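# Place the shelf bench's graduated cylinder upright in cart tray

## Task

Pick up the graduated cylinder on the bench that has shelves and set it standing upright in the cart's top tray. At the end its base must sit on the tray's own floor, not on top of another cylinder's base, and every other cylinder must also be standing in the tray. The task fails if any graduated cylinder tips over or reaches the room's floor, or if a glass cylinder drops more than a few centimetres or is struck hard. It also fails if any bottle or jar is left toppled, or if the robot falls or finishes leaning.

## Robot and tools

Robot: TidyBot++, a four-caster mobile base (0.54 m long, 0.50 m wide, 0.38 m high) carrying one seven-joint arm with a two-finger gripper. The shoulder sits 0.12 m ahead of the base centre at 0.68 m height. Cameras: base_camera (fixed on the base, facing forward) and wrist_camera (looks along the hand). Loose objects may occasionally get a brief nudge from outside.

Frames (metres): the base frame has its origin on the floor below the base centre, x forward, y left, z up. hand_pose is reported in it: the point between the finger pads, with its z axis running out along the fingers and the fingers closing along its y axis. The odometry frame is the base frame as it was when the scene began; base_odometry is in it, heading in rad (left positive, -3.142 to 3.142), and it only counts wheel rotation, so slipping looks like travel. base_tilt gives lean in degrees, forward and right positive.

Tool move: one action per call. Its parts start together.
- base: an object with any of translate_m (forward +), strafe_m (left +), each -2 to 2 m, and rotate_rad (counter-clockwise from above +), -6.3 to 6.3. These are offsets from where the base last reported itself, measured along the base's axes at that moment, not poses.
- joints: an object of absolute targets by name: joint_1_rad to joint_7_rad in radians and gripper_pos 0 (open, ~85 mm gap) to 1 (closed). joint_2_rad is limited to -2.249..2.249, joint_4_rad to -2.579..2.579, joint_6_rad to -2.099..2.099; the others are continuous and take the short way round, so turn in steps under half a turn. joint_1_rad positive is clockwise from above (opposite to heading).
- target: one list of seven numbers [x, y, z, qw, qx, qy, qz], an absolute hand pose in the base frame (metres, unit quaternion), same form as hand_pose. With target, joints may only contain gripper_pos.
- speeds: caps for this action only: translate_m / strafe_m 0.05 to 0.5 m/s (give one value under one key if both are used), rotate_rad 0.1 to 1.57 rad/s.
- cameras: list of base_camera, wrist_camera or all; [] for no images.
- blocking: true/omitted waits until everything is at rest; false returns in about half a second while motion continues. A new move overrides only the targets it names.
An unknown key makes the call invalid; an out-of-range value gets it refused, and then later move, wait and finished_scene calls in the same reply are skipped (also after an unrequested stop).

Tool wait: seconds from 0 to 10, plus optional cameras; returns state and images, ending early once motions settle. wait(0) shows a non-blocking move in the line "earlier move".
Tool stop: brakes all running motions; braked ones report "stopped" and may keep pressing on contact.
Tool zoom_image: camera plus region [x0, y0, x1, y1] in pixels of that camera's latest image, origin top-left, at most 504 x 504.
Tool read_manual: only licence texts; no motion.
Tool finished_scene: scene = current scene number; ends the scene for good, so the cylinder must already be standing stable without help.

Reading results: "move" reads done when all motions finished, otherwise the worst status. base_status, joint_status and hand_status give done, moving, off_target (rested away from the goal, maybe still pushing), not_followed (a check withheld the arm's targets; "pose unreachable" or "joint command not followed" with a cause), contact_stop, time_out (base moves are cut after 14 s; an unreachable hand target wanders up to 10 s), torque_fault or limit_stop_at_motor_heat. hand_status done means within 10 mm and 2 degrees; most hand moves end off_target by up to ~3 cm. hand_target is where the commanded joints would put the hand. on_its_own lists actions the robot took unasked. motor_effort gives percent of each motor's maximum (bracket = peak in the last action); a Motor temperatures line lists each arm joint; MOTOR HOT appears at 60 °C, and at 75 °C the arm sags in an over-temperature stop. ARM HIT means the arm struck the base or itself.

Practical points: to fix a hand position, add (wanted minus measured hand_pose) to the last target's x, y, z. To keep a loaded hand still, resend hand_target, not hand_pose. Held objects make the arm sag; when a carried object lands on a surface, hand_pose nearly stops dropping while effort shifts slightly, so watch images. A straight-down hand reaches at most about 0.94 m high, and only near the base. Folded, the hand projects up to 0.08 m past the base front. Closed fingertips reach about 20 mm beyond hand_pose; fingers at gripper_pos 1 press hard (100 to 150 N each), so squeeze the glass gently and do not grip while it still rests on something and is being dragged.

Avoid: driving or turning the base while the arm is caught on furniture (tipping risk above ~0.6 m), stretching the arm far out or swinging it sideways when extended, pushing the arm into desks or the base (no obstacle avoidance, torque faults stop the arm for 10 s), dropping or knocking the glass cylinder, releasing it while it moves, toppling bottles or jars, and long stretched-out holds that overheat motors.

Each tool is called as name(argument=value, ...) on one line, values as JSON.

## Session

move(joints={"joint_6_rad": -0.1, "joint_4_rad": -2.2})

Scene clock: 1.87 s.
Motor temperatures (°C): [34 36 30 32 38 36 38]
move: done
base_odometry: x=+0.000 y=+0.000 heading=+0.000
base_tilt: forward=-0.3 right=+0.1
base_status: not commanded
joint_positions: joint_1_rad=+0.024 joint_2_rad=-0.349 joint_3_rad=+3.105 joint_4_rad=-2.221 joint_5_rad=+0.047 joint_6_rad=-0.152 joint_7_rad=+1.535 gripper_pos=+0.000
joint_status: all done
motor_effort: joint_1_rad=-1(1) joint_2_rad=-9(9) joint_3_rad=+1(1) joint_4_rad=+21(21) joint_5_rad=+1(2) joint_6_rad=+8(8) joint_7_rad=+0(1)
hand_pose: x=+0.5547 y=+0.0054 z=+0.8473 quat_wxyz=(+0.009, +0.848, +0.010, +0.530) (m; base frame)
hand_target: x=+0.5658 y=+0.0066 z=+0.8746 quat_wxyz=(+0.008, +0.828, +0.011, +0.561) (m; base frame)
hand_status: not commanded
pictures: base_camera, wrist_camera
Images, in order (width x height): base_camera 644x364, wrist_camera 644x476.

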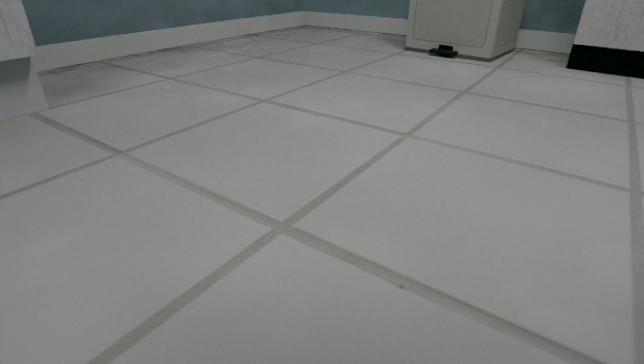

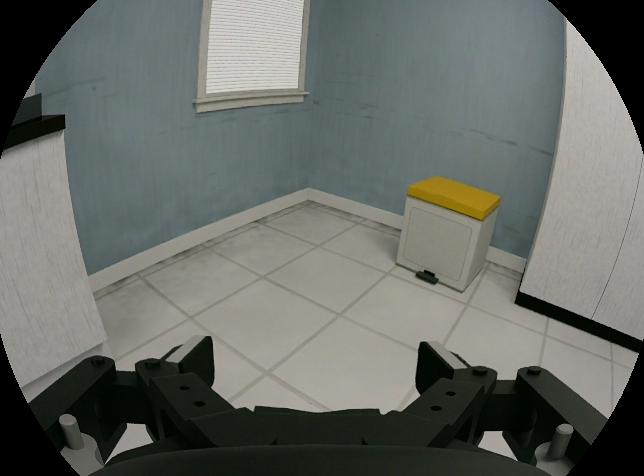

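move(base={"rotate_rad": -2.1})

move(base={"rotate_rad": -1.6})

Scene clock: 5.67 s.
Motor temperatures (°C): [34 36 30 32 38 36 38]
move: done
base_odometry: x=+0.000 y=+0.000 heading=-2.100
base_tilt: forward=-0.3 right=+0.1
base_status: done
joint_positions: joint_1_rad=+0.024 joint_2_rad=-0.349 joint_3_rad=+3.105 joint_4_rad=-2.221 joint_5_rad=+0.047 joint_6_rad=-0.147 joint_7_rad=+1.535 gripper_pos=+0.000
joint_status: not commanded
motor_effort: joint_1_rad=-1(2) joint_2_rad=-8(10) joint_3_rad=+1(2) joint_4_rad=+21(21) joint_5_rad=+0(1) joint_6_rad=+8(8) joint_7_rad=+0(1)
hand_pose: x=+0.5554 y=+0.0055 z=+0.8487 quat_wxyz=(+0.009, +0.847, +0.010, +0.532) (m; base frame)
hand_target: x=+0.5658 y=+0.0066 z=+0.8746 quat_wxyz=(+0.008, +0.828, +0.011, +0.561) (m; base frame)
hand_status: not commanded
pictures: base_camera, wrist_camera
Images, in order (width x height): base_camera 644x364, wrist_camera 644x476.

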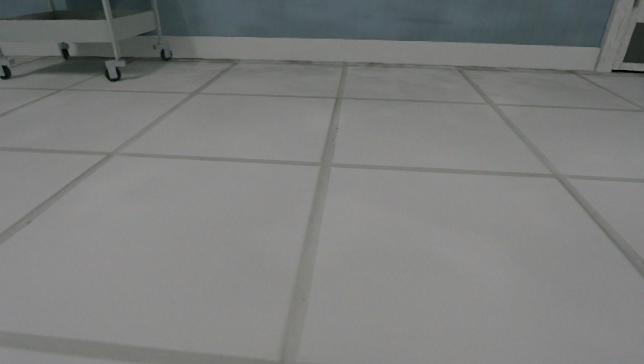

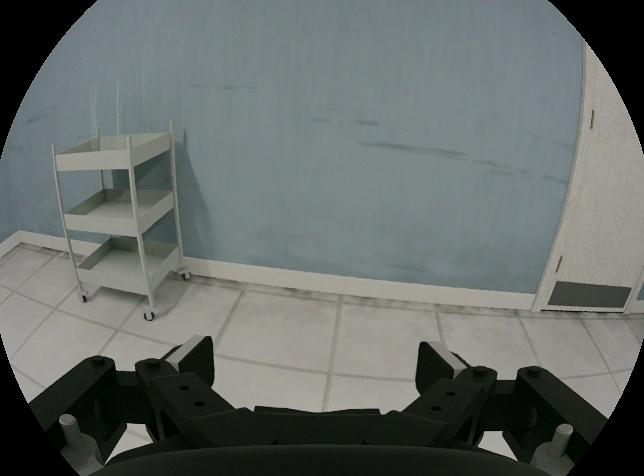

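Scene clock: 7.97 s.
Motor temperatures (°C): [34 36 30 32 38 36 38]
move: done
base_odometry: x=+0.000 y=+0.000 heading=+2.583
base_tilt: forward=-0.3 right=+0.1
base_status: done
joint_positions: joint_1_rad=+0.024 joint_2_rad=-0.349 joint_3_rad=+3.106 joint_4_rad=-2.221 joint_5_rad=+0.047 joint_6_rad=-0.147 joint_7_rad=+1.535 gripper_pos=+0.000
joint_status: not commanded
motor_effort: joint_1_rad=-1(2) joint_2_rad=-8(9) joint_3_rad=+1(3) joint_4_rad=+20(21) joint_5_rad=+0(1) joint_6_rad=+8(9) joint_7_rad=+0(1)
hand_pose: x=+0.5554 y=+0.0052 z=+0.8488 quat_wxyz=(+0.009, +0.846, +0.010, +0.532) (m; base frame)
hand_target: x=+0.5658 y=+0.0066 z=+0.8746 quat_wxyz=(+0.008, +0.828, +0.011, +0.561) (m; base frame)
hand_status: not commanded
pictures: base_camera, wrist_camera
Images, in order (width x height): base_camera 644x364, wrist_camera 644x476.

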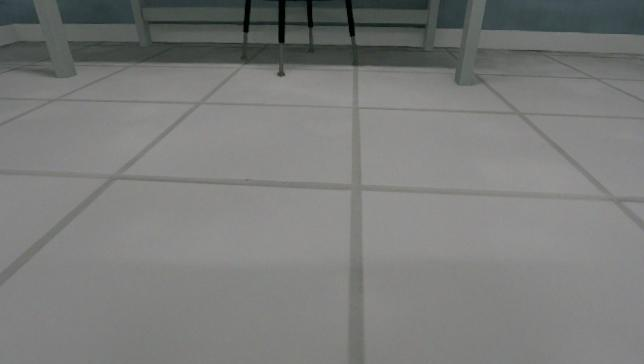

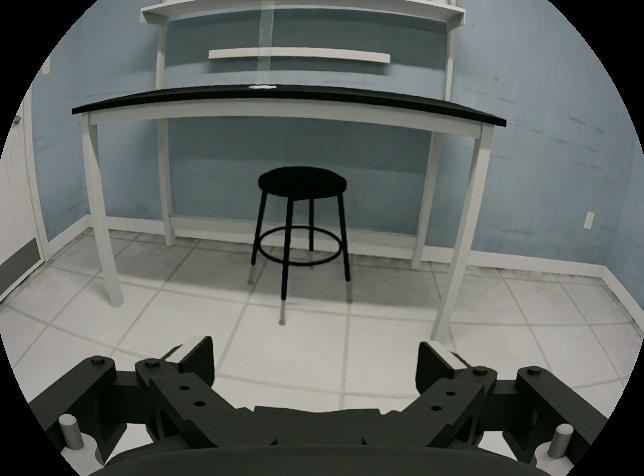

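move(base={"rotate_rad": -0.09, "translate_m": 0.36, "strafe_m": 0.36}, joints={"joint_1_rad": 0.0, "joint_2_rad": 0.447, "joint_3_rad": 3.15, "joint_4_rad": -1.314, "joint_5_rad": 0.02, "joint_6_rad": 0.25, "joint_7_rad": 1.62, "gripper_pos": 0})

Scene clock: 16.40 s.
Motor temperatures (°C): [34 36 30 32 38 36 38]
move: done
base_odometry: x=-0.496 y=-0.114 heading=+2.493
base_tilt: forward=-0.3 right=+0.1
base_status: done
joint_positions: joint_1_rad=+0.015 joint_2_rad=+0.438 joint_3_rad=+3.133 joint_4_rad=-1.343 joint_5_rad=+0.047 joint_6_rad=+0.199 joint_7_rad=+1.552 gripper_pos=+0.000
joint_status: all done
motor_effort: joint_1_rad=-1(2) joint_2_rad=-37(40) joint_3_rad=+0(2) joint_4_rad=+22(23) joint_5_rad=+0(2) joint_6_rad=+9(9) joint_7_rad=+0(1)
hand_pose: x=+0.9161 y=-0.0027 z=+0.9939 quat_wxyz=(+0.008, +0.711, +0.009, +0.703) (m; base frame)
hand_target: x=+0.9204 y=-0.0020 z=+1.0203 quat_wxyz=(+0.027, +0.685, +0.024, +0.727) (m; base frame)
hand_status: not commanded
pictures: base_camera, wrist_camera
Images, in order (width x height): base_camera 644x364, wrist_camera 644x476.

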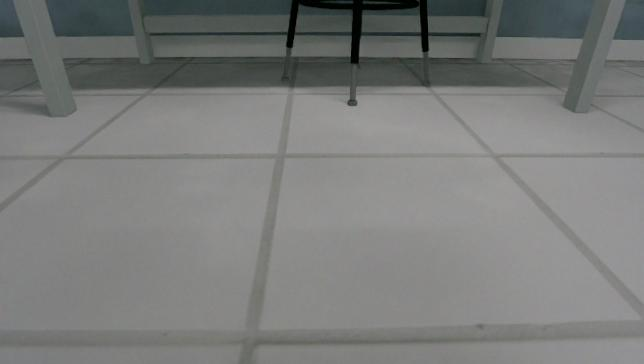

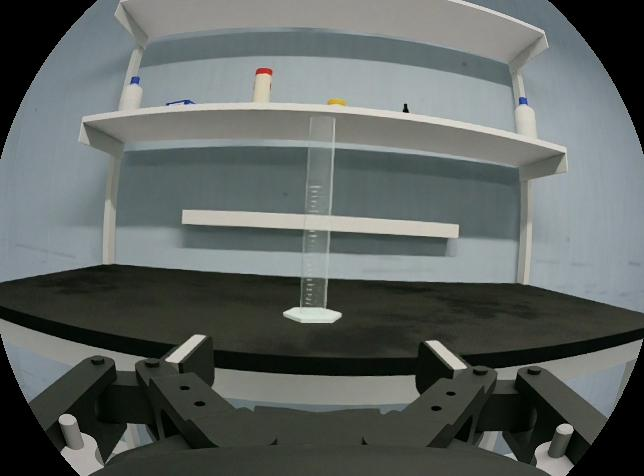

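move(base={"translate_m": 0.33, "strafe_m": 0.008}, speeds={"translate_m": 0.25}, joints={"joint_2_rad": 0.184, "joint_4_rad": -1.355, "joint_6_rad": 0.04, "joint_7_rad": 1.575})

zoom_image(camera="wrist_camera", region=[160, 60, 480, 420])

Scene clock: 25.07 s.
Motor temperatures (°C): [34 36 30 32 38 36 38]
move: done
base_odometry: x=-0.764 y=+0.078 heading=+2.493
base_tilt: forward=-0.3 right=+0.0
base_status: done
joint_positions: joint_1_rad=+0.015 joint_2_rad=+0.178 joint_3_rad=+3.134 joint_4_rad=-1.350 joint_5_rad=+0.047 joint_6_rad=+0.082 joint_7_rad=+1.552 gripper_pos=+0.000
joint_status: all done
motor_effort: joint_1_rad=-1(2) joint_2_rad=-28(38) joint_3_rad=+0(1) joint_4_rad=+21(23) joint_5_rad=+0(1) joint_6_rad=+8(10) joint_7_rad=+0(2)
hand_pose: x=+0.8165 y=-0.0031 z=+1.1481 quat_wxyz=(+0.012, +0.662, +0.008, +0.750) (m; base frame)
hand_target: x=+0.8208 y=-0.0035 z=+1.1278 quat_wxyz=(+0.012, +0.681, +0.006, +0.732) (m; base frame)
hand_status: not commanded
pictures: base_camera, wrist_camera
Images, in order (width x height): base_camera 644x364, wrist_camera 644x476.

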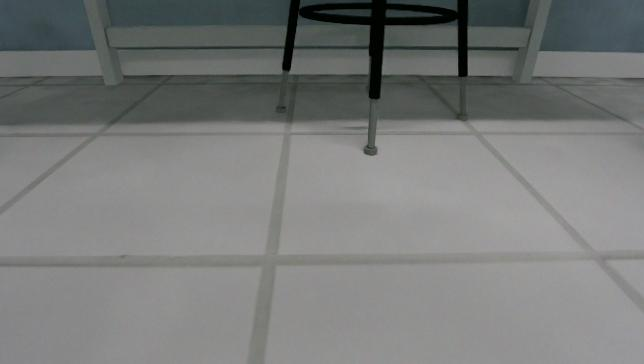

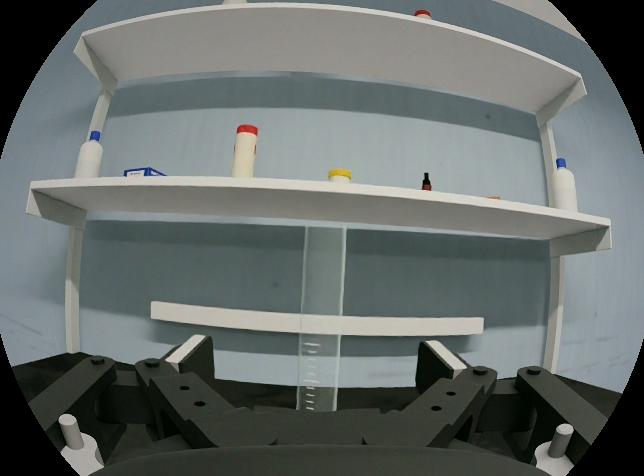

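Scaled by 1.400.

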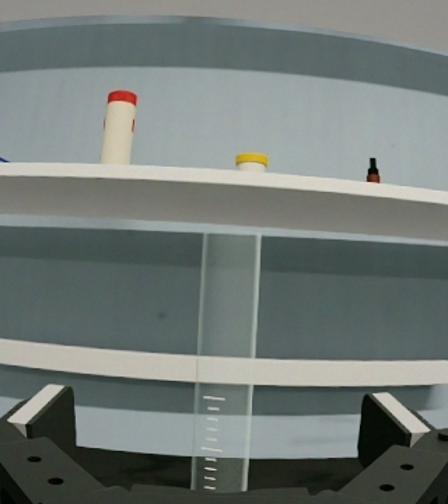

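move(joints={"joint_2_rad": 0.184, "joint_4_rad": -1.355, "joint_6_rad": -0.06, "joint_7_rad": 1.5})

zoom_image(camera="wrist_camera", region=[160, 60, 480, 420])

Scene clock: 27.23 s.
Motor temperatures (°C): [34 36 30 32 38 36 38]
move: done
base_odometry: x=-0.764 y=+0.078 heading=+2.493
base_tilt: forward=-0.3 right=+0.1
base_status: not commanded
joint_positions: joint_1_rad=+0.015 joint_2_rad=+0.178 joint_3_rad=+3.134 joint_4_rad=-1.357 joint_5_rad=+0.047 joint_6_rad=-0.031 joint_7_rad=+1.513 gripper_pos=+0.000
joint_status: all done
motor_effort: joint_1_rad=+0(1) joint_2_rad=-28(31) joint_3_rad=+0(1) joint_4_rad=+22(23) joint_5_rad=+0(1) joint_6_rad=+8(10) joint_7_rad=+0(2)
hand_pose: x=+0.8190 y=-0.0047 z=+1.1086 quat_wxyz=(-0.001, +0.705, -0.007, +0.709) (m; base frame)
hand_target: x=+0.8214 y=-0.0042 z=+1.0967 quat_wxyz=(-0.014, +0.717, -0.021, +0.697) (m; base frame)
hand_status: not commanded
pictures: base_camera, wrist_camera
Images, in order (width x height): base_camera 644x364, wrist_camera 644x476.

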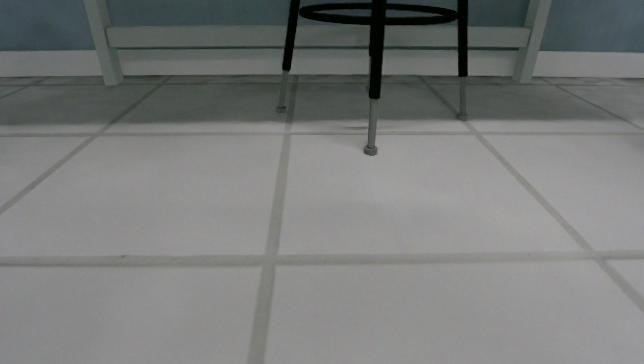

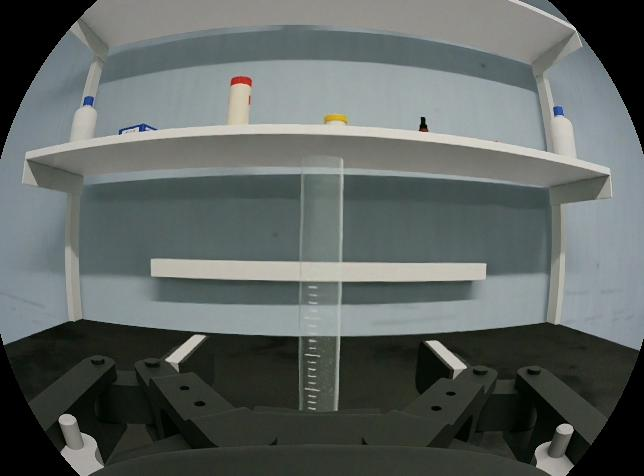

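Scaled by 1.400.

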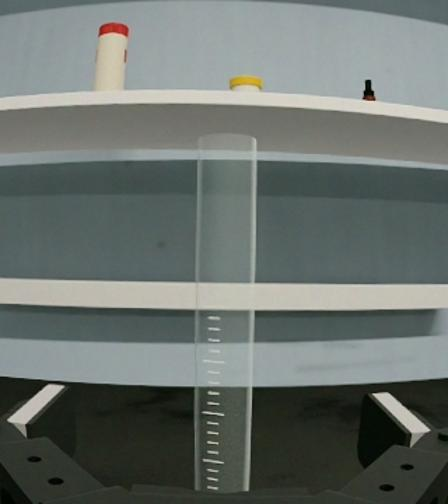

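move(base={"translate_m": 0.18}, speeds={"translate_m": 0.2})

zoom_image(camera="wrist_camera", region=[140, 80, 500, 430])

Scene clock: 30.77 s.
Motor temperatures (°C): [34 36 30 32 38 36 38]
move: done
base_odometry: x=-0.908 y=+0.187 heading=+2.493
base_tilt: forward=-0.3 right=+0.1
base_status: done
joint_positions: joint_1_rad=+0.015 joint_2_rad=+0.179 joint_3_rad=+3.134 joint_4_rad=-1.357 joint_5_rad=+0.047 joint_6_rad=-0.031 joint_7_rad=+1.513 gripper_pos=+0.000
joint_status: not commanded
motor_effort: joint_1_rad=-1(1) joint_2_rad=-29(32) joint_3_rad=+0(1) joint_4_rad=+22(23) joint_5_rad=+1(1) joint_6_rad=+8(9) joint_7_rad=+0(1)
hand_pose: x=+0.8192 y=-0.0047 z=+1.1083 quat_wxyz=(-0.001, +0.705, -0.007, +0.709) (m; base frame)
hand_target: x=+0.8214 y=-0.0042 z=+1.0967 quat_wxyz=(-0.014, +0.717, -0.021, +0.697) (m; base frame)
hand_status: not commanded
pictures: base_camera, wrist_camera
Images, in order (width x height): base_camera 644x364, wrist_camera 644x476.

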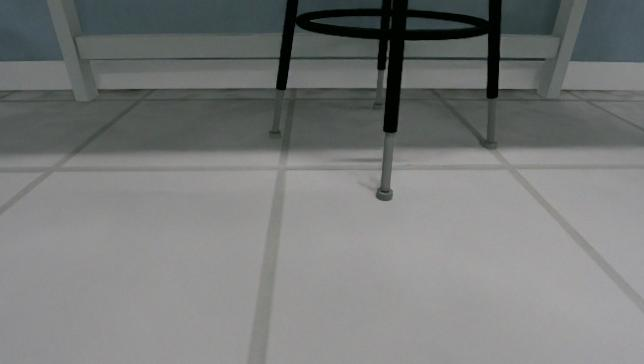

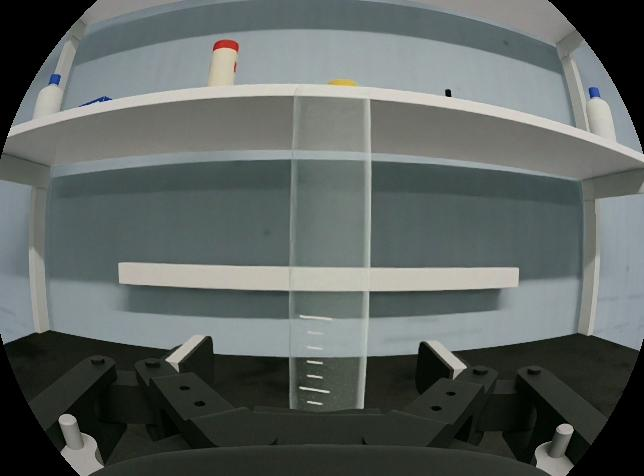

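Scaled by 1.400.

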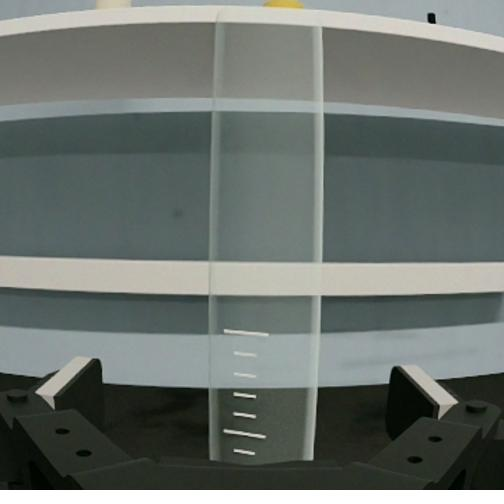

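move(base={"translate_m":0.055,"strafe_m":-0.005}, speeds={"translate_m":0.1})

Scene clock: 38.33 s.
Motor temperatures (°C): [34 36 30 32 38 36 38]
move: done
base_odometry: x=-0.949 y=+0.224 heading=+2.493
base_tilt: forward=-0.3 right=+0.0
base_status: done
joint_positions: joint_1_rad=+0.015 joint_2_rad=+0.178 joint_3_rad=+3.134 joint_4_rad=-1.357 joint_5_rad=+0.047 joint_6_rad=-0.031 joint_7_rad=+1.513 gripper_pos=+0.000
joint_status: not commanded
motor_effort: joint_1_rad=+0(1) joint_2_rad=-27(31) joint_3_rad=+0(1) joint_4_rad=+22(23) joint_5_rad=+0(1) joint_6_rad=+8(9) joint_7_rad=+0(1)
hand_pose: x=+0.8190 y=-0.0047 z=+1.1086 quat_wxyz=(-0.001, +0.705, -0.007, +0.709) (m; base frame)
hand_target: x=+0.8214 y=-0.0042 z=+1.0967 quat_wxyz=(-0.014, +0.717, -0.021, +0.697) (m; base frame)
hand_status: not commanded
pictures: base_camera, wrist_camera
Images, in order (width x height): base_camera 644x364, wrist_camera 644x476.

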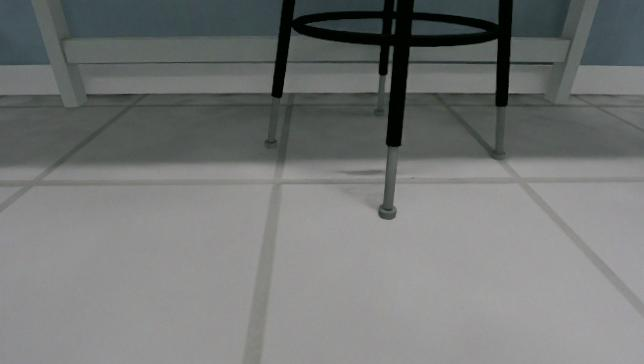

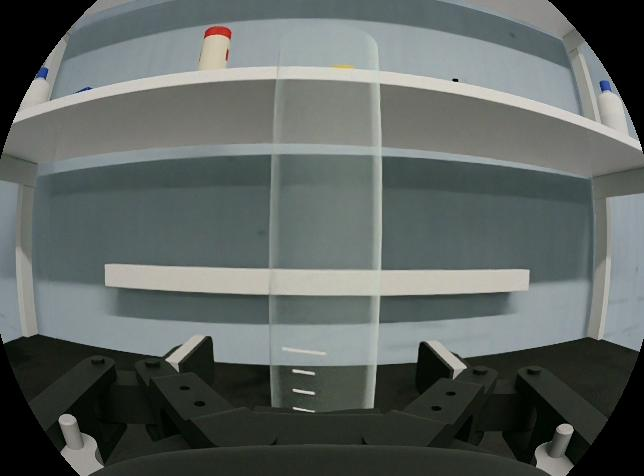

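move(base={"translate_m":0.013,"strafe_m":-0.004}, speeds={"translate_m":0.05}, cameras=["wrist_camera"])

move(joints={"gripper_pos":0.42}, cameras=["wrist_camera"])

Scene clock: 41.37 s.
Motor temperatures (°C): [34 36 30 32 38 36 38]
move: done
base_odometry: x=-0.957 y=+0.235 heading=+2.494
base_tilt: forward=-0.3 right=+0.0
base_status: done
joint_positions: joint_1_rad=+0.015 joint_2_rad=+0.179 joint_3_rad=+3.135 joint_4_rad=-1.357 joint_5_rad=+0.047 joint_6_rad=-0.031 joint_7_rad=+1.513 gripper_pos=+0.000
joint_status: not commanded
motor_effort: joint_1_rad=-1(2) joint_2_rad=-28(31) joint_3_rad=+0(2) joint_4_rad=+22(23) joint_5_rad=+1(1) joint_6_rad=+9(9) joint_7_rad=+0(1)
hand_pose: x=+0.8191 y=-0.0053 z=+1.1084 quat_wxyz=(-0.001, +0.705, -0.008, +0.709) (m; base frame)
hand_target: x=+0.8214 y=-0.0042 z=+1.0967 quat_wxyz=(-0.014, +0.717, -0.021, +0.697) (m; base frame)
hand_status: not commanded
pictures: wrist_camera
Images, in order (width x height): wrist_camera 644x476.

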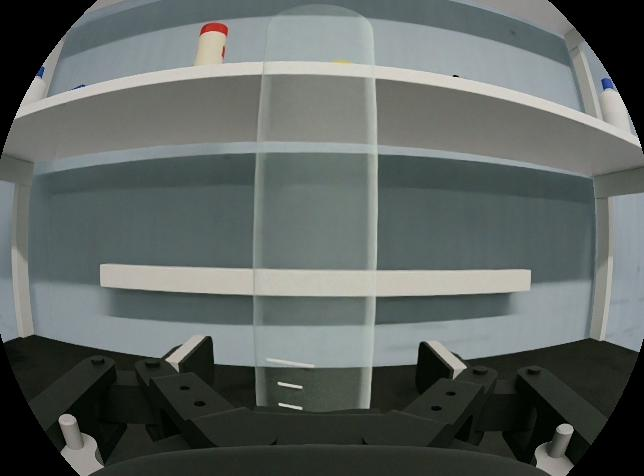

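Scene clock: 42.13 s.
Motor temperatures (°C): [34 36 30 32 38 36 38]
move: done
base_odometry: x=-0.957 y=+0.235 heading=+2.494
base_tilt: forward=-0.3 right=+0.0
base_status: not commanded
joint_positions: joint_1_rad=+0.015 joint_2_rad=+0.179 joint_3_rad=+3.135 joint_4_rad=-1.357 joint_5_rad=+0.047 joint_6_rad=-0.031 joint_7_rad=+1.513 gripper_pos=+0.420
joint_status: all done
motor_effort: joint_1_rad=+0(1) joint_2_rad=-28(29) joint_3_rad=+0(1) joint_4_rad=+22(22) joint_5_rad=+0(1) joint_6_rad=+8(9) joint_7_rad=+1(1)
hand_pose: x=+0.8191 y=-0.0053 z=+1.1084 quat_wxyz=(-0.001, +0.705, -0.008, +0.709) (m; base frame)
hand_target: x=+0.8214 y=-0.0042 z=+1.0967 quat_wxyz=(-0.014, +0.717, -0.021, +0.697) (m; base frame)
hand_status: not commanded
pictures: wrist_camera
Images, in order (width x height): wrist_camera 644x476.

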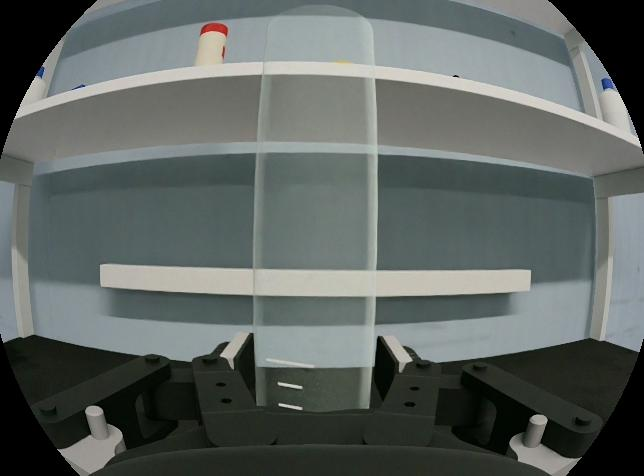

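move(joints={"gripper_pos":0.5}, cameras=[])

move(joints={"gripper_pos":0.56}, cameras=[])

move(joints={"gripper_pos":0.66}, cameras=["wrist_camera"])

Scene clock: 43.93 s.
Motor temperatures (°C): [34 36 30 32 38 36 38]
move: done
base_odometry: x=-0.957 y=+0.235 heading=+2.494
base_tilt: forward=-0.3 right=+0.0
base_status: not commanded
joint_positions: joint_1_rad=+0.015 joint_2_rad=+0.179 joint_3_rad=+3.135 joint_4_rad=-1.357 joint_5_rad=+0.047 joint_6_rad=-0.031 joint_7_rad=+1.513 gripper_pos=+0.500
joint_status: all done
motor_effort: joint_1_rad=+0(1) joint_2_rad=-28(29) joint_3_rad=+0(0) joint_4_rad=+22(22) joint_5_rad=+1(1) joint_6_rad=+8(9) joint_7_rad=+0(1)
hand_pose: x=+0.8191 y=-0.0053 z=+1.1084 quat_wxyz=(-0.001, +0.705, -0.008, +0.709) (m; base frame)
hand_target: x=+0.8214 y=-0.0042 z=+1.0967 quat_wxyz=(-0.014, +0.717, -0.021, +0.697) (m; base frame)
hand_status: not commanded
pictures: none
No camera images: "cameras" was empty.

Scene clock: 44.40 s.
Motor temperatures (°C): [34 36 30 32 38 36 38]
move: done
base_odometry: x=-0.957 y=+0.235 heading=+2.494
base_tilt: forward=-0.3 right=+0.1
base_status: not commanded
joint_positions: joint_1_rad=+0.015 joint_2_rad=+0.179 joint_3_rad=+3.135 joint_4_rad=-1.357 joint_5_rad=+0.047 joint_6_rad=-0.031 joint_7_rad=+1.513 gripper_pos=+0.543
joint_status: all done
motor_effort: joint_1_rad=+0(1) joint_2_rad=-27(28) joint_3_rad=+0(1) joint_4_rad=+21(22) joint_5_rad=+0(1) joint_6_rad=+8(9) joint_7_rad=-1(1)
hand_pose: x=+0.8191 y=-0.0053 z=+1.1084 quat_wxyz=(-0.001, +0.705, -0.008, +0.709) (m; base frame)
hand_target: x=+0.8214 y=-0.0042 z=+1.0967 quat_wxyz=(-0.014, +0.717, -0.021, +0.697) (m; base frame)
hand_status: not commanded
pictures: none
No camera images: "cameras" was empty.

Scene clock: 44.93 s.
Motor temperatures (°C): [34 36 30 32 38 36 38]
move: off_target
base_odometry: x=-0.957 y=+0.235 heading=+2.494
base_tilt: forward=-0.3 right=+0.0
base_status: not commanded
joint_positions: joint_1_rad=+0.015 joint_2_rad=+0.179 joint_3_rad=+3.135 joint_4_rad=-1.357 joint_5_rad=+0.047 joint_6_rad=-0.031 joint_7_rad=+1.513 gripper_pos=+0.549
joint_status: gripper_pos off_target (ended at +0.549, target +0.660)
motor_effort: joint_1_rad=-1(1) joint_2_rad=-27(28) joint_3_rad=+0(0) joint_4_rad=+21(22) joint_5_rad=+0(0) joint_6_rad=+8(9) joint_7_rad=+0(1)
hand_pose: x=+0.8191 y=-0.0053 z=+1.1084 quat_wxyz=(-0.001, +0.705, -0.008, +0.709) (m; base frame)
hand_target: x=+0.8214 y=-0.0042 z=+1.0967 quat_wxyz=(-0.014, +0.717, -0.021, +0.697) (m; base frame)
hand_status: not commanded
pictures: wrist_camera
Images, in order (width x height): wrist_camera 644x476.

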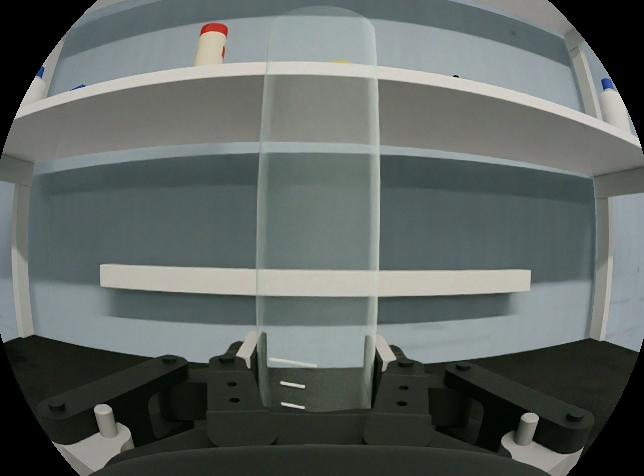

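move(joints={"joint_1_rad":0.0,"joint_2_rad":0.174,"joint_3_rad":3.15,"joint_4_rad":-1.309,"joint_5_rad":0.02,"joint_6_rad":-0.116,"joint_7_rad":1.5}, cameras=["wrist_camera"])

Scene clock: 46.63 s.
Motor temperatures (°C): [34 36 30 32 38 36 38]
move: done
base_odometry: x=-0.957 y=+0.235 heading=+2.494
base_tilt: forward=-0.3 right=+0.1
base_status: not commanded
joint_positions: joint_1_rad=+0.015 joint_2_rad=+0.178 joint_3_rad=+3.135 joint_4_rad=-1.332 joint_5_rad=+0.047 joint_6_rad=-0.079 joint_7_rad=+1.513 gripper_pos=+0.549
joint_status: all done
motor_effort: joint_1_rad=+0(1) joint_2_rad=-28(30) joint_3_rad=+0(1) joint_4_rad=+22(23) joint_5_rad=+0(2) joint_6_rad=+8(9) joint_7_rad=+0(1)
hand_pose: x=+0.8185 y=-0.0060 z=+1.1092 quat_wxyz=(+0.000, +0.713, -0.009, +0.701) (m; base frame)
hand_target: x=+0.8162 y=-0.0045 z=+1.1150 quat_wxyz=(-0.014, +0.717, -0.022, +0.697) (m; base frame)
hand_status: not commanded
pictures: wrist_camera
Images, in order (width x height): wrist_camera 644x476.

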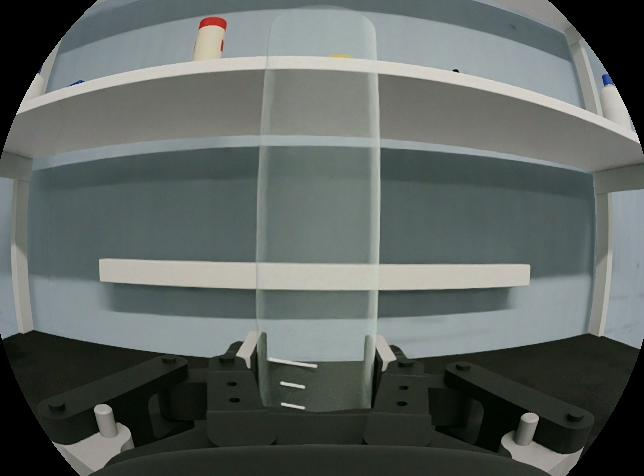

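move(joints={"joint_2_rad":0.159,"joint_4_rad":-1.285}, cameras=["wrist_camera"])

Scene clock: 49.40 s.
Motor temperatures (°C): [34 36 30 32 38 36 38]
move: done
base_odometry: x=-0.957 y=+0.235 heading=+2.494
base_tilt: forward=-0.3 right=+0.0
base_status: not commanded
joint_positions: joint_1_rad=+0.015 joint_2_rad=+0.177 joint_3_rad=+3.135 joint_4_rad=-1.323 joint_5_rad=+0.047 joint_6_rad=-0.089 joint_7_rad=+1.513 gripper_pos=+0.549
joint_status: all done
motor_effort: joint_1_rad=+0(1) joint_2_rad=-30(31) joint_3_rad=+0(0) joint_4_rad=+24(24) joint_5_rad=+0(1) joint_6_rad=+10(11) joint_7_rad=+0(1)
hand_pose: x=+0.8179 y=-0.0062 z=+1.1124 quat_wxyz=(+0.000, +0.714, -0.009, +0.701) (m; base frame)
hand_target: x=+0.8088 y=-0.0045 z=+1.1404 quat_wxyz=(-0.014, +0.703, -0.021, +0.711) (m; base frame)
hand_status: not commanded
pictures: wrist_camera
Images, in order (width x height): wrist_camera 644x476.

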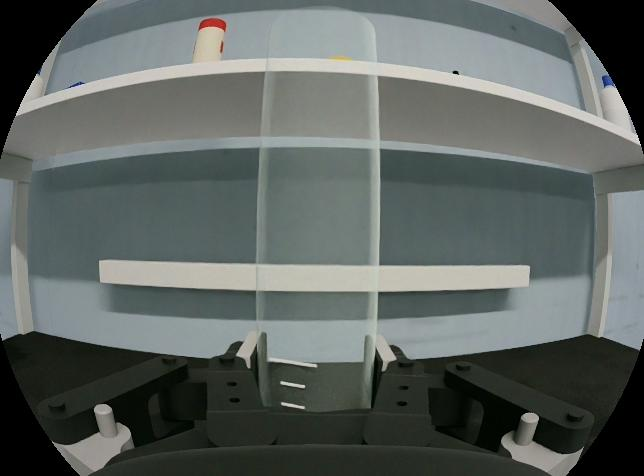

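move(joints={"joint_2_rad":0.149,"joint_4_rad":-1.27,"joint_6_rad":-0.14}, cameras=["wrist_camera"])

Scene clock: 51.27 s.
Motor temperatures (°C): [34 36 30 32 38 36 38]
move: off_target
base_odometry: x=-0.957 y=+0.235 heading=+2.494
base_tilt: forward=-0.3 right=+0.1
base_status: not commanded
joint_positions: joint_1_rad=+0.015 joint_2_rad=+0.164 joint_3_rad=+3.135 joint_4_rad=-1.310 joint_5_rad=+0.047 joint_6_rad=-0.115 joint_7_rad=+1.513 gripper_pos=+0.549
joint_status: joint_4_rad off_target (ended at -1.310, target -1.270); the others done
motor_effort: joint_1_rad=+0(1) joint_2_rad=-30(33) joint_3_rad=+0(0) joint_4_rad=+24(25) joint_5_rad=+0(1) joint_6_rad=+10(11) joint_7_rad=+0(0)
hand_pose: x=+0.8119 y=-0.0065 z=+1.1214 quat_wxyz=(+0.000, +0.713, -0.009, +0.701) (m; base frame)
hand_target: x=+0.8036 y=-0.0046 z=+1.1491 quat_wxyz=(-0.014, +0.703, -0.021, +0.711) (m; base frame)
hand_status: not commanded
pictures: wrist_camera
Images, in order (width x height): wrist_camera 644x476.

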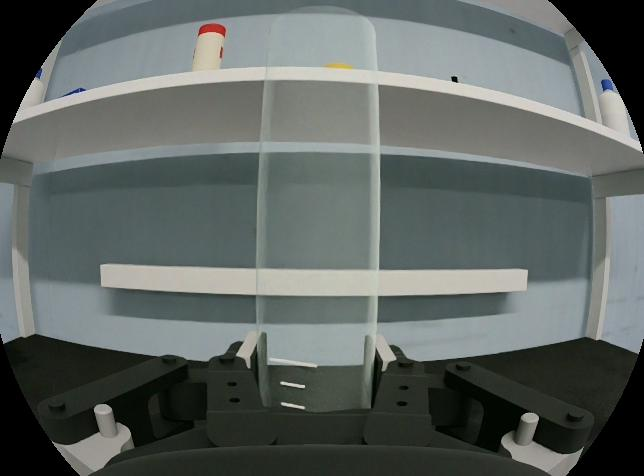

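Lifted. Back out.

move(base={"translate_m":-0.15}, speeds={"translate_m":0.12}, cameras=["wrist_camera"])

move(base={"translate_m":-0.45}, speeds={"translate_m":0.35}, cameras=["wrist_camera"])

move(base={"rotate_rad":1.571}, speeds={"rotate_rad":0.6})

Scene clock: 54.23 s.
Motor temperatures (°C): [34 36 30 32 38 36 38]
move: done
base_odometry: x=-0.837 y=+0.145 heading=+2.494
base_tilt: forward=-0.3 right=+0.1
base_status: done
joint_positions: joint_1_rad=+0.015 joint_2_rad=+0.153 joint_3_rad=+3.135 joint_4_rad=-1.307 joint_5_rad=+0.047 joint_6_rad=-0.115 joint_7_rad=+1.513 gripper_pos=+0.549
joint_status: not commanded
motor_effort: joint_1_rad=-1(1) joint_2_rad=-29(34) joint_3_rad=+0(1) joint_4_rad=+24(25) joint_5_rad=+1(1) joint_6_rad=+11(11) joint_7_rad=+0(1)
hand_pose: x=+0.8066 y=-0.0067 z=+1.1311 quat_wxyz=(+0.001, +0.709, -0.009, +0.706) (m; base frame)
hand_target: x=+0.8036 y=-0.0046 z=+1.1491 quat_wxyz=(-0.014, +0.703, -0.021, +0.711) (m; base frame)
hand_status: not commanded
pictures: wrist_camera
Images, in order (width x height): wrist_camera 644x476.

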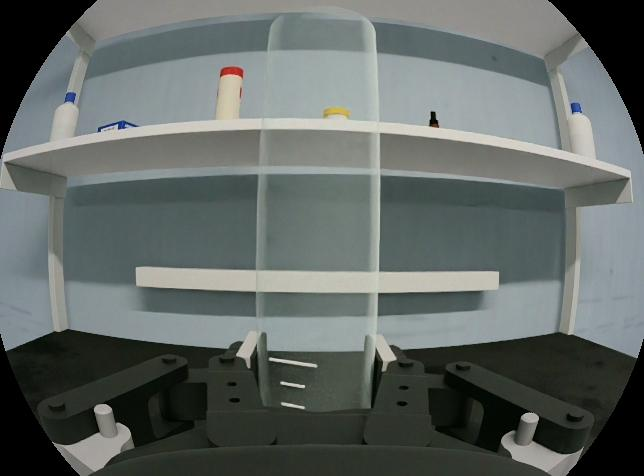

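Scene clock: 56.57 s.
Motor temperatures (°C): [34 36 30 32 38 36 38]
move: done
base_odometry: x=-0.478 y=-0.127 heading=+2.494
base_tilt: forward=-0.3 right=+0.1
base_status: done
joint_positions: joint_1_rad=+0.015 joint_2_rad=+0.151 joint_3_rad=+3.135 joint_4_rad=-1.306 joint_5_rad=+0.047 joint_6_rad=-0.116 joint_7_rad=+1.513 gripper_pos=+0.549
joint_status: not commanded
motor_effort: joint_1_rad=-1(2) joint_2_rad=-29(34) joint_3_rad=+0(1) joint_4_rad=+24(25) joint_5_rad=+1(1) joint_6_rad=+10(11) joint_7_rad=+0(1)
hand_pose: x=+0.8059 y=-0.0067 z=+1.1328 quat_wxyz=(+0.001, +0.708, -0.009, +0.706) (m; base frame)
hand_target: x=+0.8036 y=-0.0046 z=+1.1491 quat_wxyz=(-0.014, +0.703, -0.021, +0.711) (m; base frame)
hand_status: not commanded
pictures: wrist_camera
Images, in order (width x height): wrist_camera 644x476.

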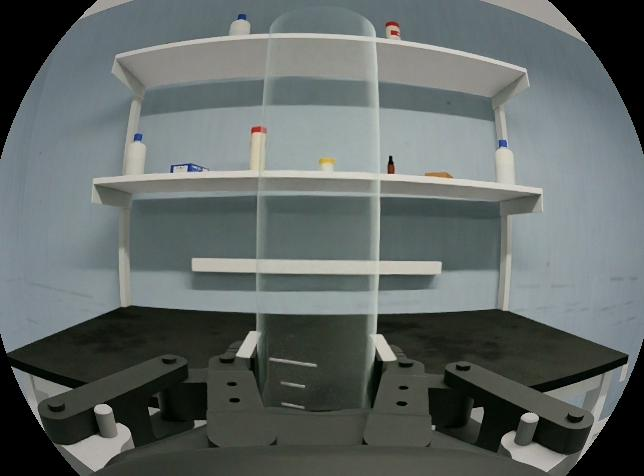

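Scene clock: 59.93 s.
Motor temperatures (°C): [34 37 30 32 38 36 38]
move: done
base_odometry: x=-0.478 y=-0.127 heading=-2.218
base_tilt: forward=-0.3 right=+0.1
base_status: done
joint_positions: joint_1_rad=+0.002 joint_2_rad=+0.151 joint_3_rad=+3.147 joint_4_rad=-1.306 joint_5_rad=+0.047 joint_6_rad=-0.116 joint_7_rad=+1.513 gripper_pos=+0.549
joint_status: not commanded
motor_effort: joint_1_rad=+0(4) joint_2_rad=-29(31) joint_3_rad=+0(4) joint_4_rad=+24(25) joint_5_rad=+0(2) joint_6_rad=+11(11) joint_7_rad=+1(1)
hand_pose: x=+0.8060 y=-0.0051 z=+1.1328 quat_wxyz=(+0.001, +0.708, -0.008, +0.706) (m; base frame)
hand_target: x=+0.8036 y=-0.0046 z=+1.1491 quat_wxyz=(-0.014, +0.703, -0.021, +0.711) (m; base frame)
hand_status: not commanded
pictures: base_camera, wrist_camera
Images, in order (width x height): base_camera 644x364, wrist_camera 644x476.

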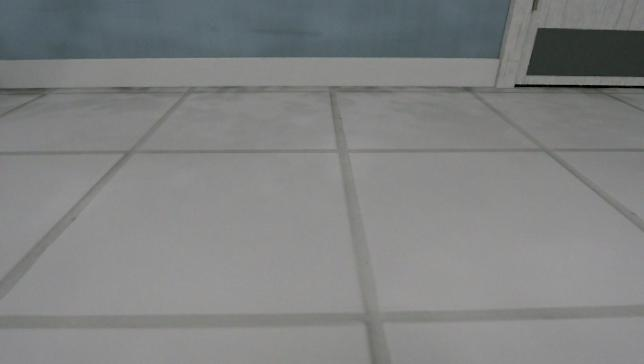

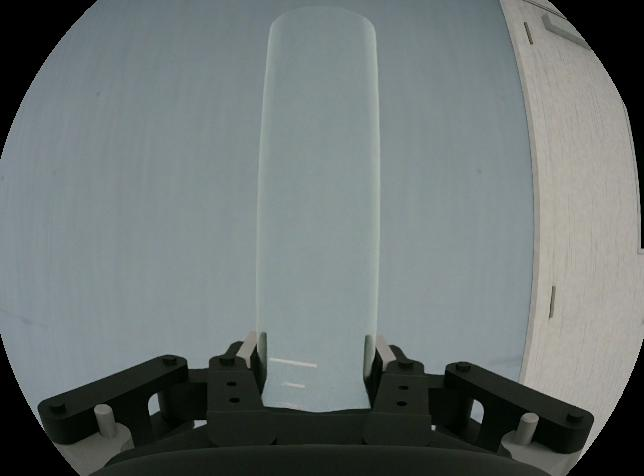

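move(base={"translate_m":-0.3,"strafe_m":1.15})

Scene clock: 65.37 s.
Motor temperatures (°C): [34 37 30 32 38 36 38]
move: done
base_odometry: x=+0.620 y=-0.581 heading=-2.218
base_tilt: forward=-0.3 right=+0.0
base_status: done
joint_positions: joint_1_rad=+0.002 joint_2_rad=+0.151 joint_3_rad=+3.148 joint_4_rad=-1.306 joint_5_rad=+0.047 joint_6_rad=-0.116 joint_7_rad=+1.513 gripper_pos=+0.549
joint_status: not commanded
motor_effort: joint_1_rad=+0(3) joint_2_rad=-30(31) joint_3_rad=+0(3) joint_4_rad=+24(25) joint_5_rad=+0(2) joint_6_rad=+11(11) joint_7_rad=+0(1)
hand_pose: x=+0.8061 y=-0.0052 z=+1.1327 quat_wxyz=(+0.001, +0.708, -0.008, +0.706) (m; base frame)
hand_target: x=+0.8036 y=-0.0046 z=+1.1491 quat_wxyz=(-0.014, +0.703, -0.021, +0.711) (m; base frame)
hand_status: not commanded
pictures: base_camera, wrist_camera
Images, in order (width x height): base_camera 644x364, wrist_camera 644x476.

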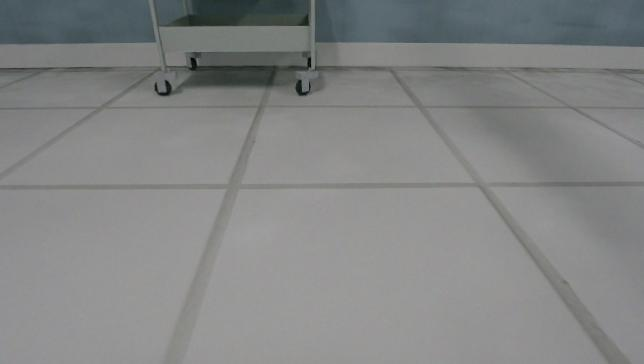

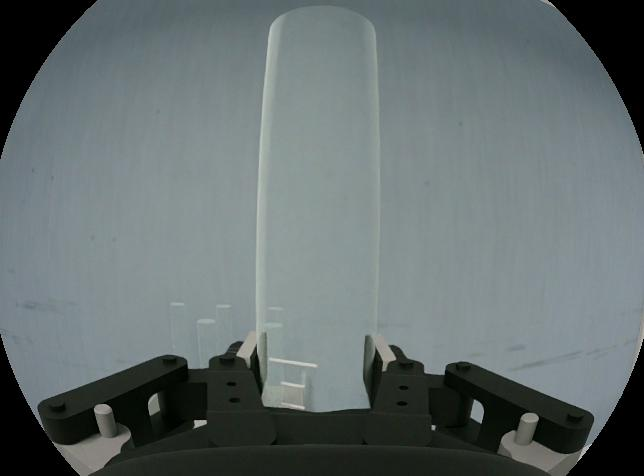

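move(base={"translate_m":0.12,"strafe_m":0.242}, joints={"joint_2_rad":0.15,"joint_4_rad":-0.88,"joint_6_rad":-1.3})

Scene clock: 69.33 s.
Motor temperatures (°C): [34 37 30 32 38 36 38]
move: done
base_odometry: x=+0.741 y=-0.823 heading=-2.218
base_tilt: forward=-0.3 right=+0.0
base_status: done
joint_positions: joint_1_rad=-0.001 joint_2_rad=+0.155 joint_3_rad=+3.147 joint_4_rad=-0.916 joint_5_rad=+0.046 joint_6_rad=-1.259 joint_7_rad=+1.513 gripper_pos=+0.549
joint_status: all done
motor_effort: joint_1_rad=-1(3) joint_2_rad=-25(31) joint_3_rad=+0(3) joint_4_rad=+20(25) joint_5_rad=+1(2) joint_6_rad=+7(11) joint_7_rad=+0(1)
hand_pose: x=+0.6857 y=-0.0143 z=+1.0343 quat_wxyz=(+0.013, +0.918, -0.031, +0.395) (m; base frame)
hand_target: x=+0.6772 y=-0.0088 z=+1.0455 quat_wxyz=(-0.002, +0.918, -0.037, +0.395) (m; base frame)
hand_status: not commanded
pictures: base_camera, wrist_camera
Images, in order (width x height): base_camera 644x364, wrist_camera 644x476.

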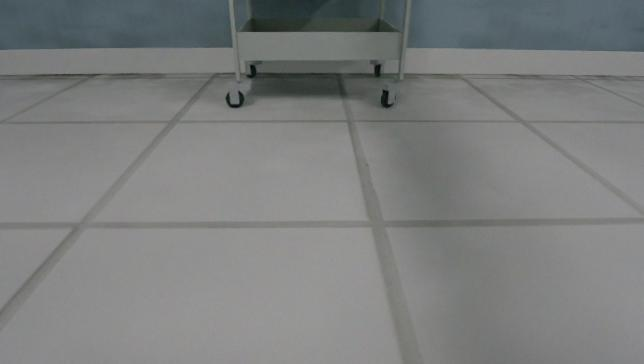

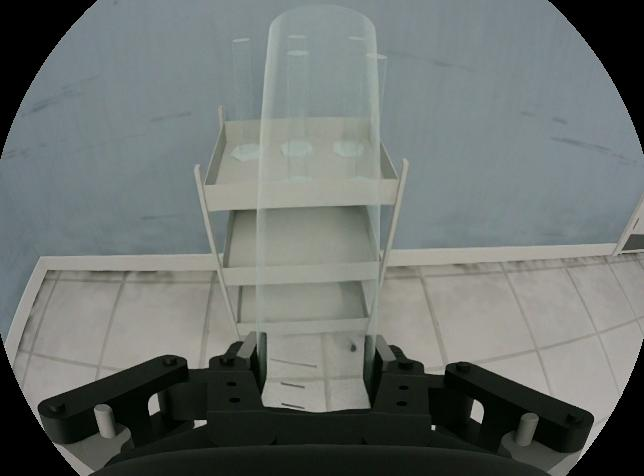

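zoom_image(camera="wrist_camera", region=[190, 20, 430, 220])

Scaled by 2.100.

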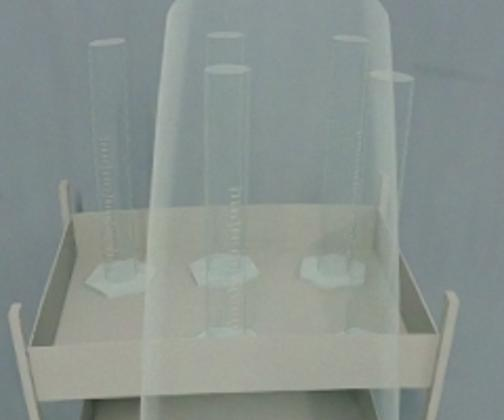

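move(base={"translate_m":0.1,"strafe_m":0.13})

zoom_image(camera="wrist_camera", region=[230, 60, 510, 290])

Scene clock: 73.27 s.
Motor temperatures (°C): [34 37 30 32 38 36 38]
move: done
base_odometry: x=+0.784 y=-0.981 heading=-2.217
base_tilt: forward=-0.3 right=+0.1
base_status: done
joint_positions: joint_1_rad=-0.001 joint_2_rad=+0.157 joint_3_rad=+3.147 joint_4_rad=-0.915 joint_5_rad=+0.044 joint_6_rad=-1.264 joint_7_rad=+1.513 gripper_pos=+0.549
joint_status: not commanded
motor_effort: joint_1_rad=+0(3) joint_2_rad=-26(29) joint_3_rad=+0(2) joint_4_rad=+20(21) joint_5_rad=+1(2) joint_6_rad=+7(8) joint_7_rad=+0(1)
hand_pose: x=+0.6853 y=-0.0136 z=+1.0326 quat_wxyz=(+0.012, +0.919, -0.030, +0.393) (m; base frame)
hand_target: x=+0.6772 y=-0.0088 z=+1.0455 quat_wxyz=(-0.002, +0.918, -0.037, +0.395) (m; base frame)
hand_status: not commanded
pictures: base_camera, wrist_camera
Images, in order (width x height): base_camera 644x364, wrist_camera 644x476.

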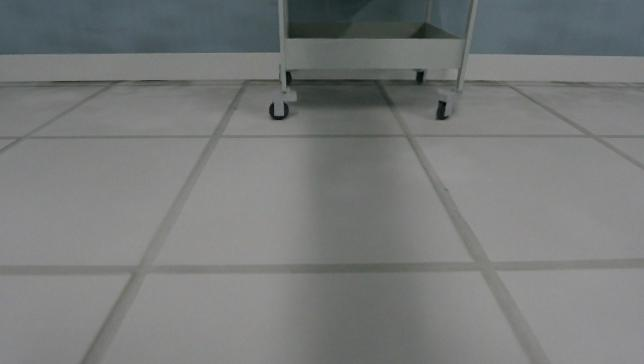

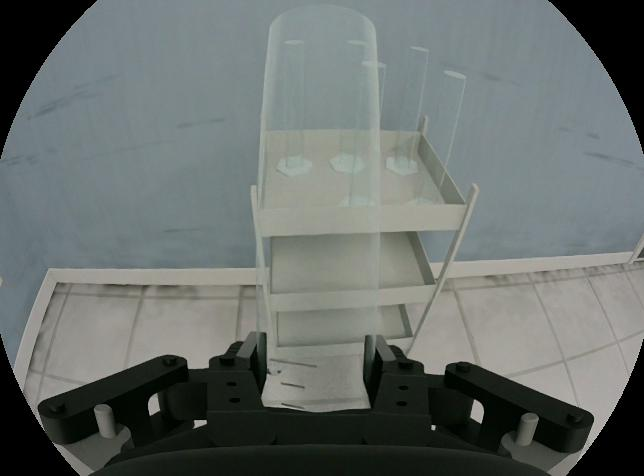

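Scaled by 1.800.

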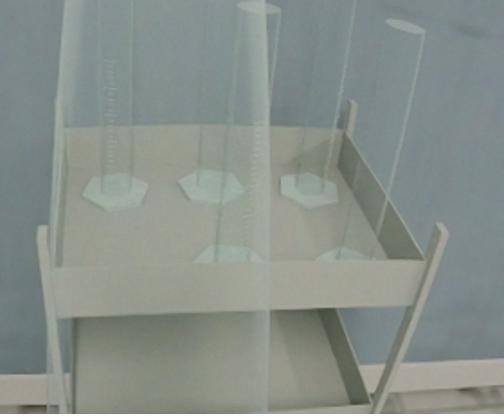

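move(base={"translate_m":0.1})

zoom_image(camera="wrist_camera", region=[230, 60, 510, 290])

Scene clock: 77.67 s.
Motor temperatures (°C): [34 37 30 32 38 36 38]
move: done
base_odometry: x=+0.724 y=-1.061 heading=-2.217
base_tilt: forward=-0.3 right=+0.0
base_status: done
joint_positions: joint_1_rad=-0.001 joint_2_rad=+0.156 joint_3_rad=+3.147 joint_4_rad=-0.912 joint_5_rad=+0.044 joint_6_rad=-1.267 joint_7_rad=+1.513 gripper_pos=+0.549
joint_status: not commanded
motor_effort: joint_1_rad=-1(1) joint_2_rad=-26(31) joint_3_rad=+0(1) joint_4_rad=+20(21) joint_5_rad=+1(2) joint_6_rad=+8(8) joint_7_rad=+0(1)
hand_pose: x=+0.6844 y=-0.0136 z=+1.0341 quat_wxyz=(+0.012, +0.919, -0.030, +0.393) (m; base frame)
hand_target: x=+0.6772 y=-0.0088 z=+1.0455 quat_wxyz=(-0.002, +0.918, -0.037, +0.395) (m; base frame)
hand_status: not commanded
pictures: base_camera, wrist_camera
Images, in order (width x height): base_camera 644x364, wrist_camera 644x476.

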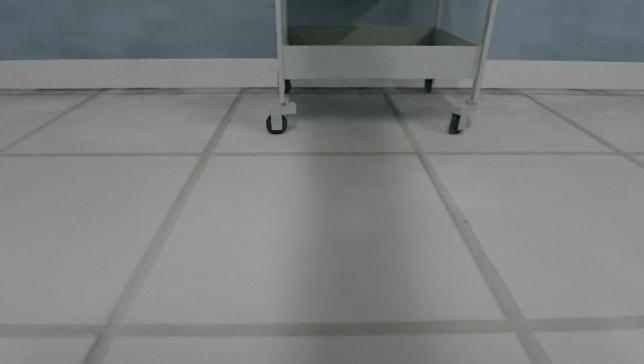

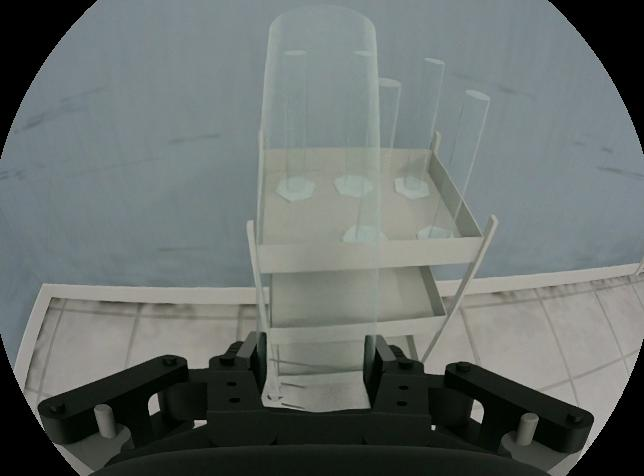

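Scaled by 1.800.

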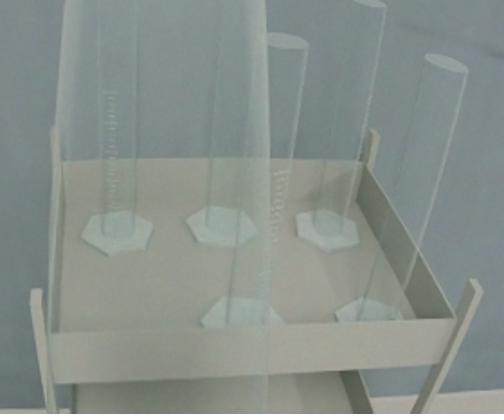

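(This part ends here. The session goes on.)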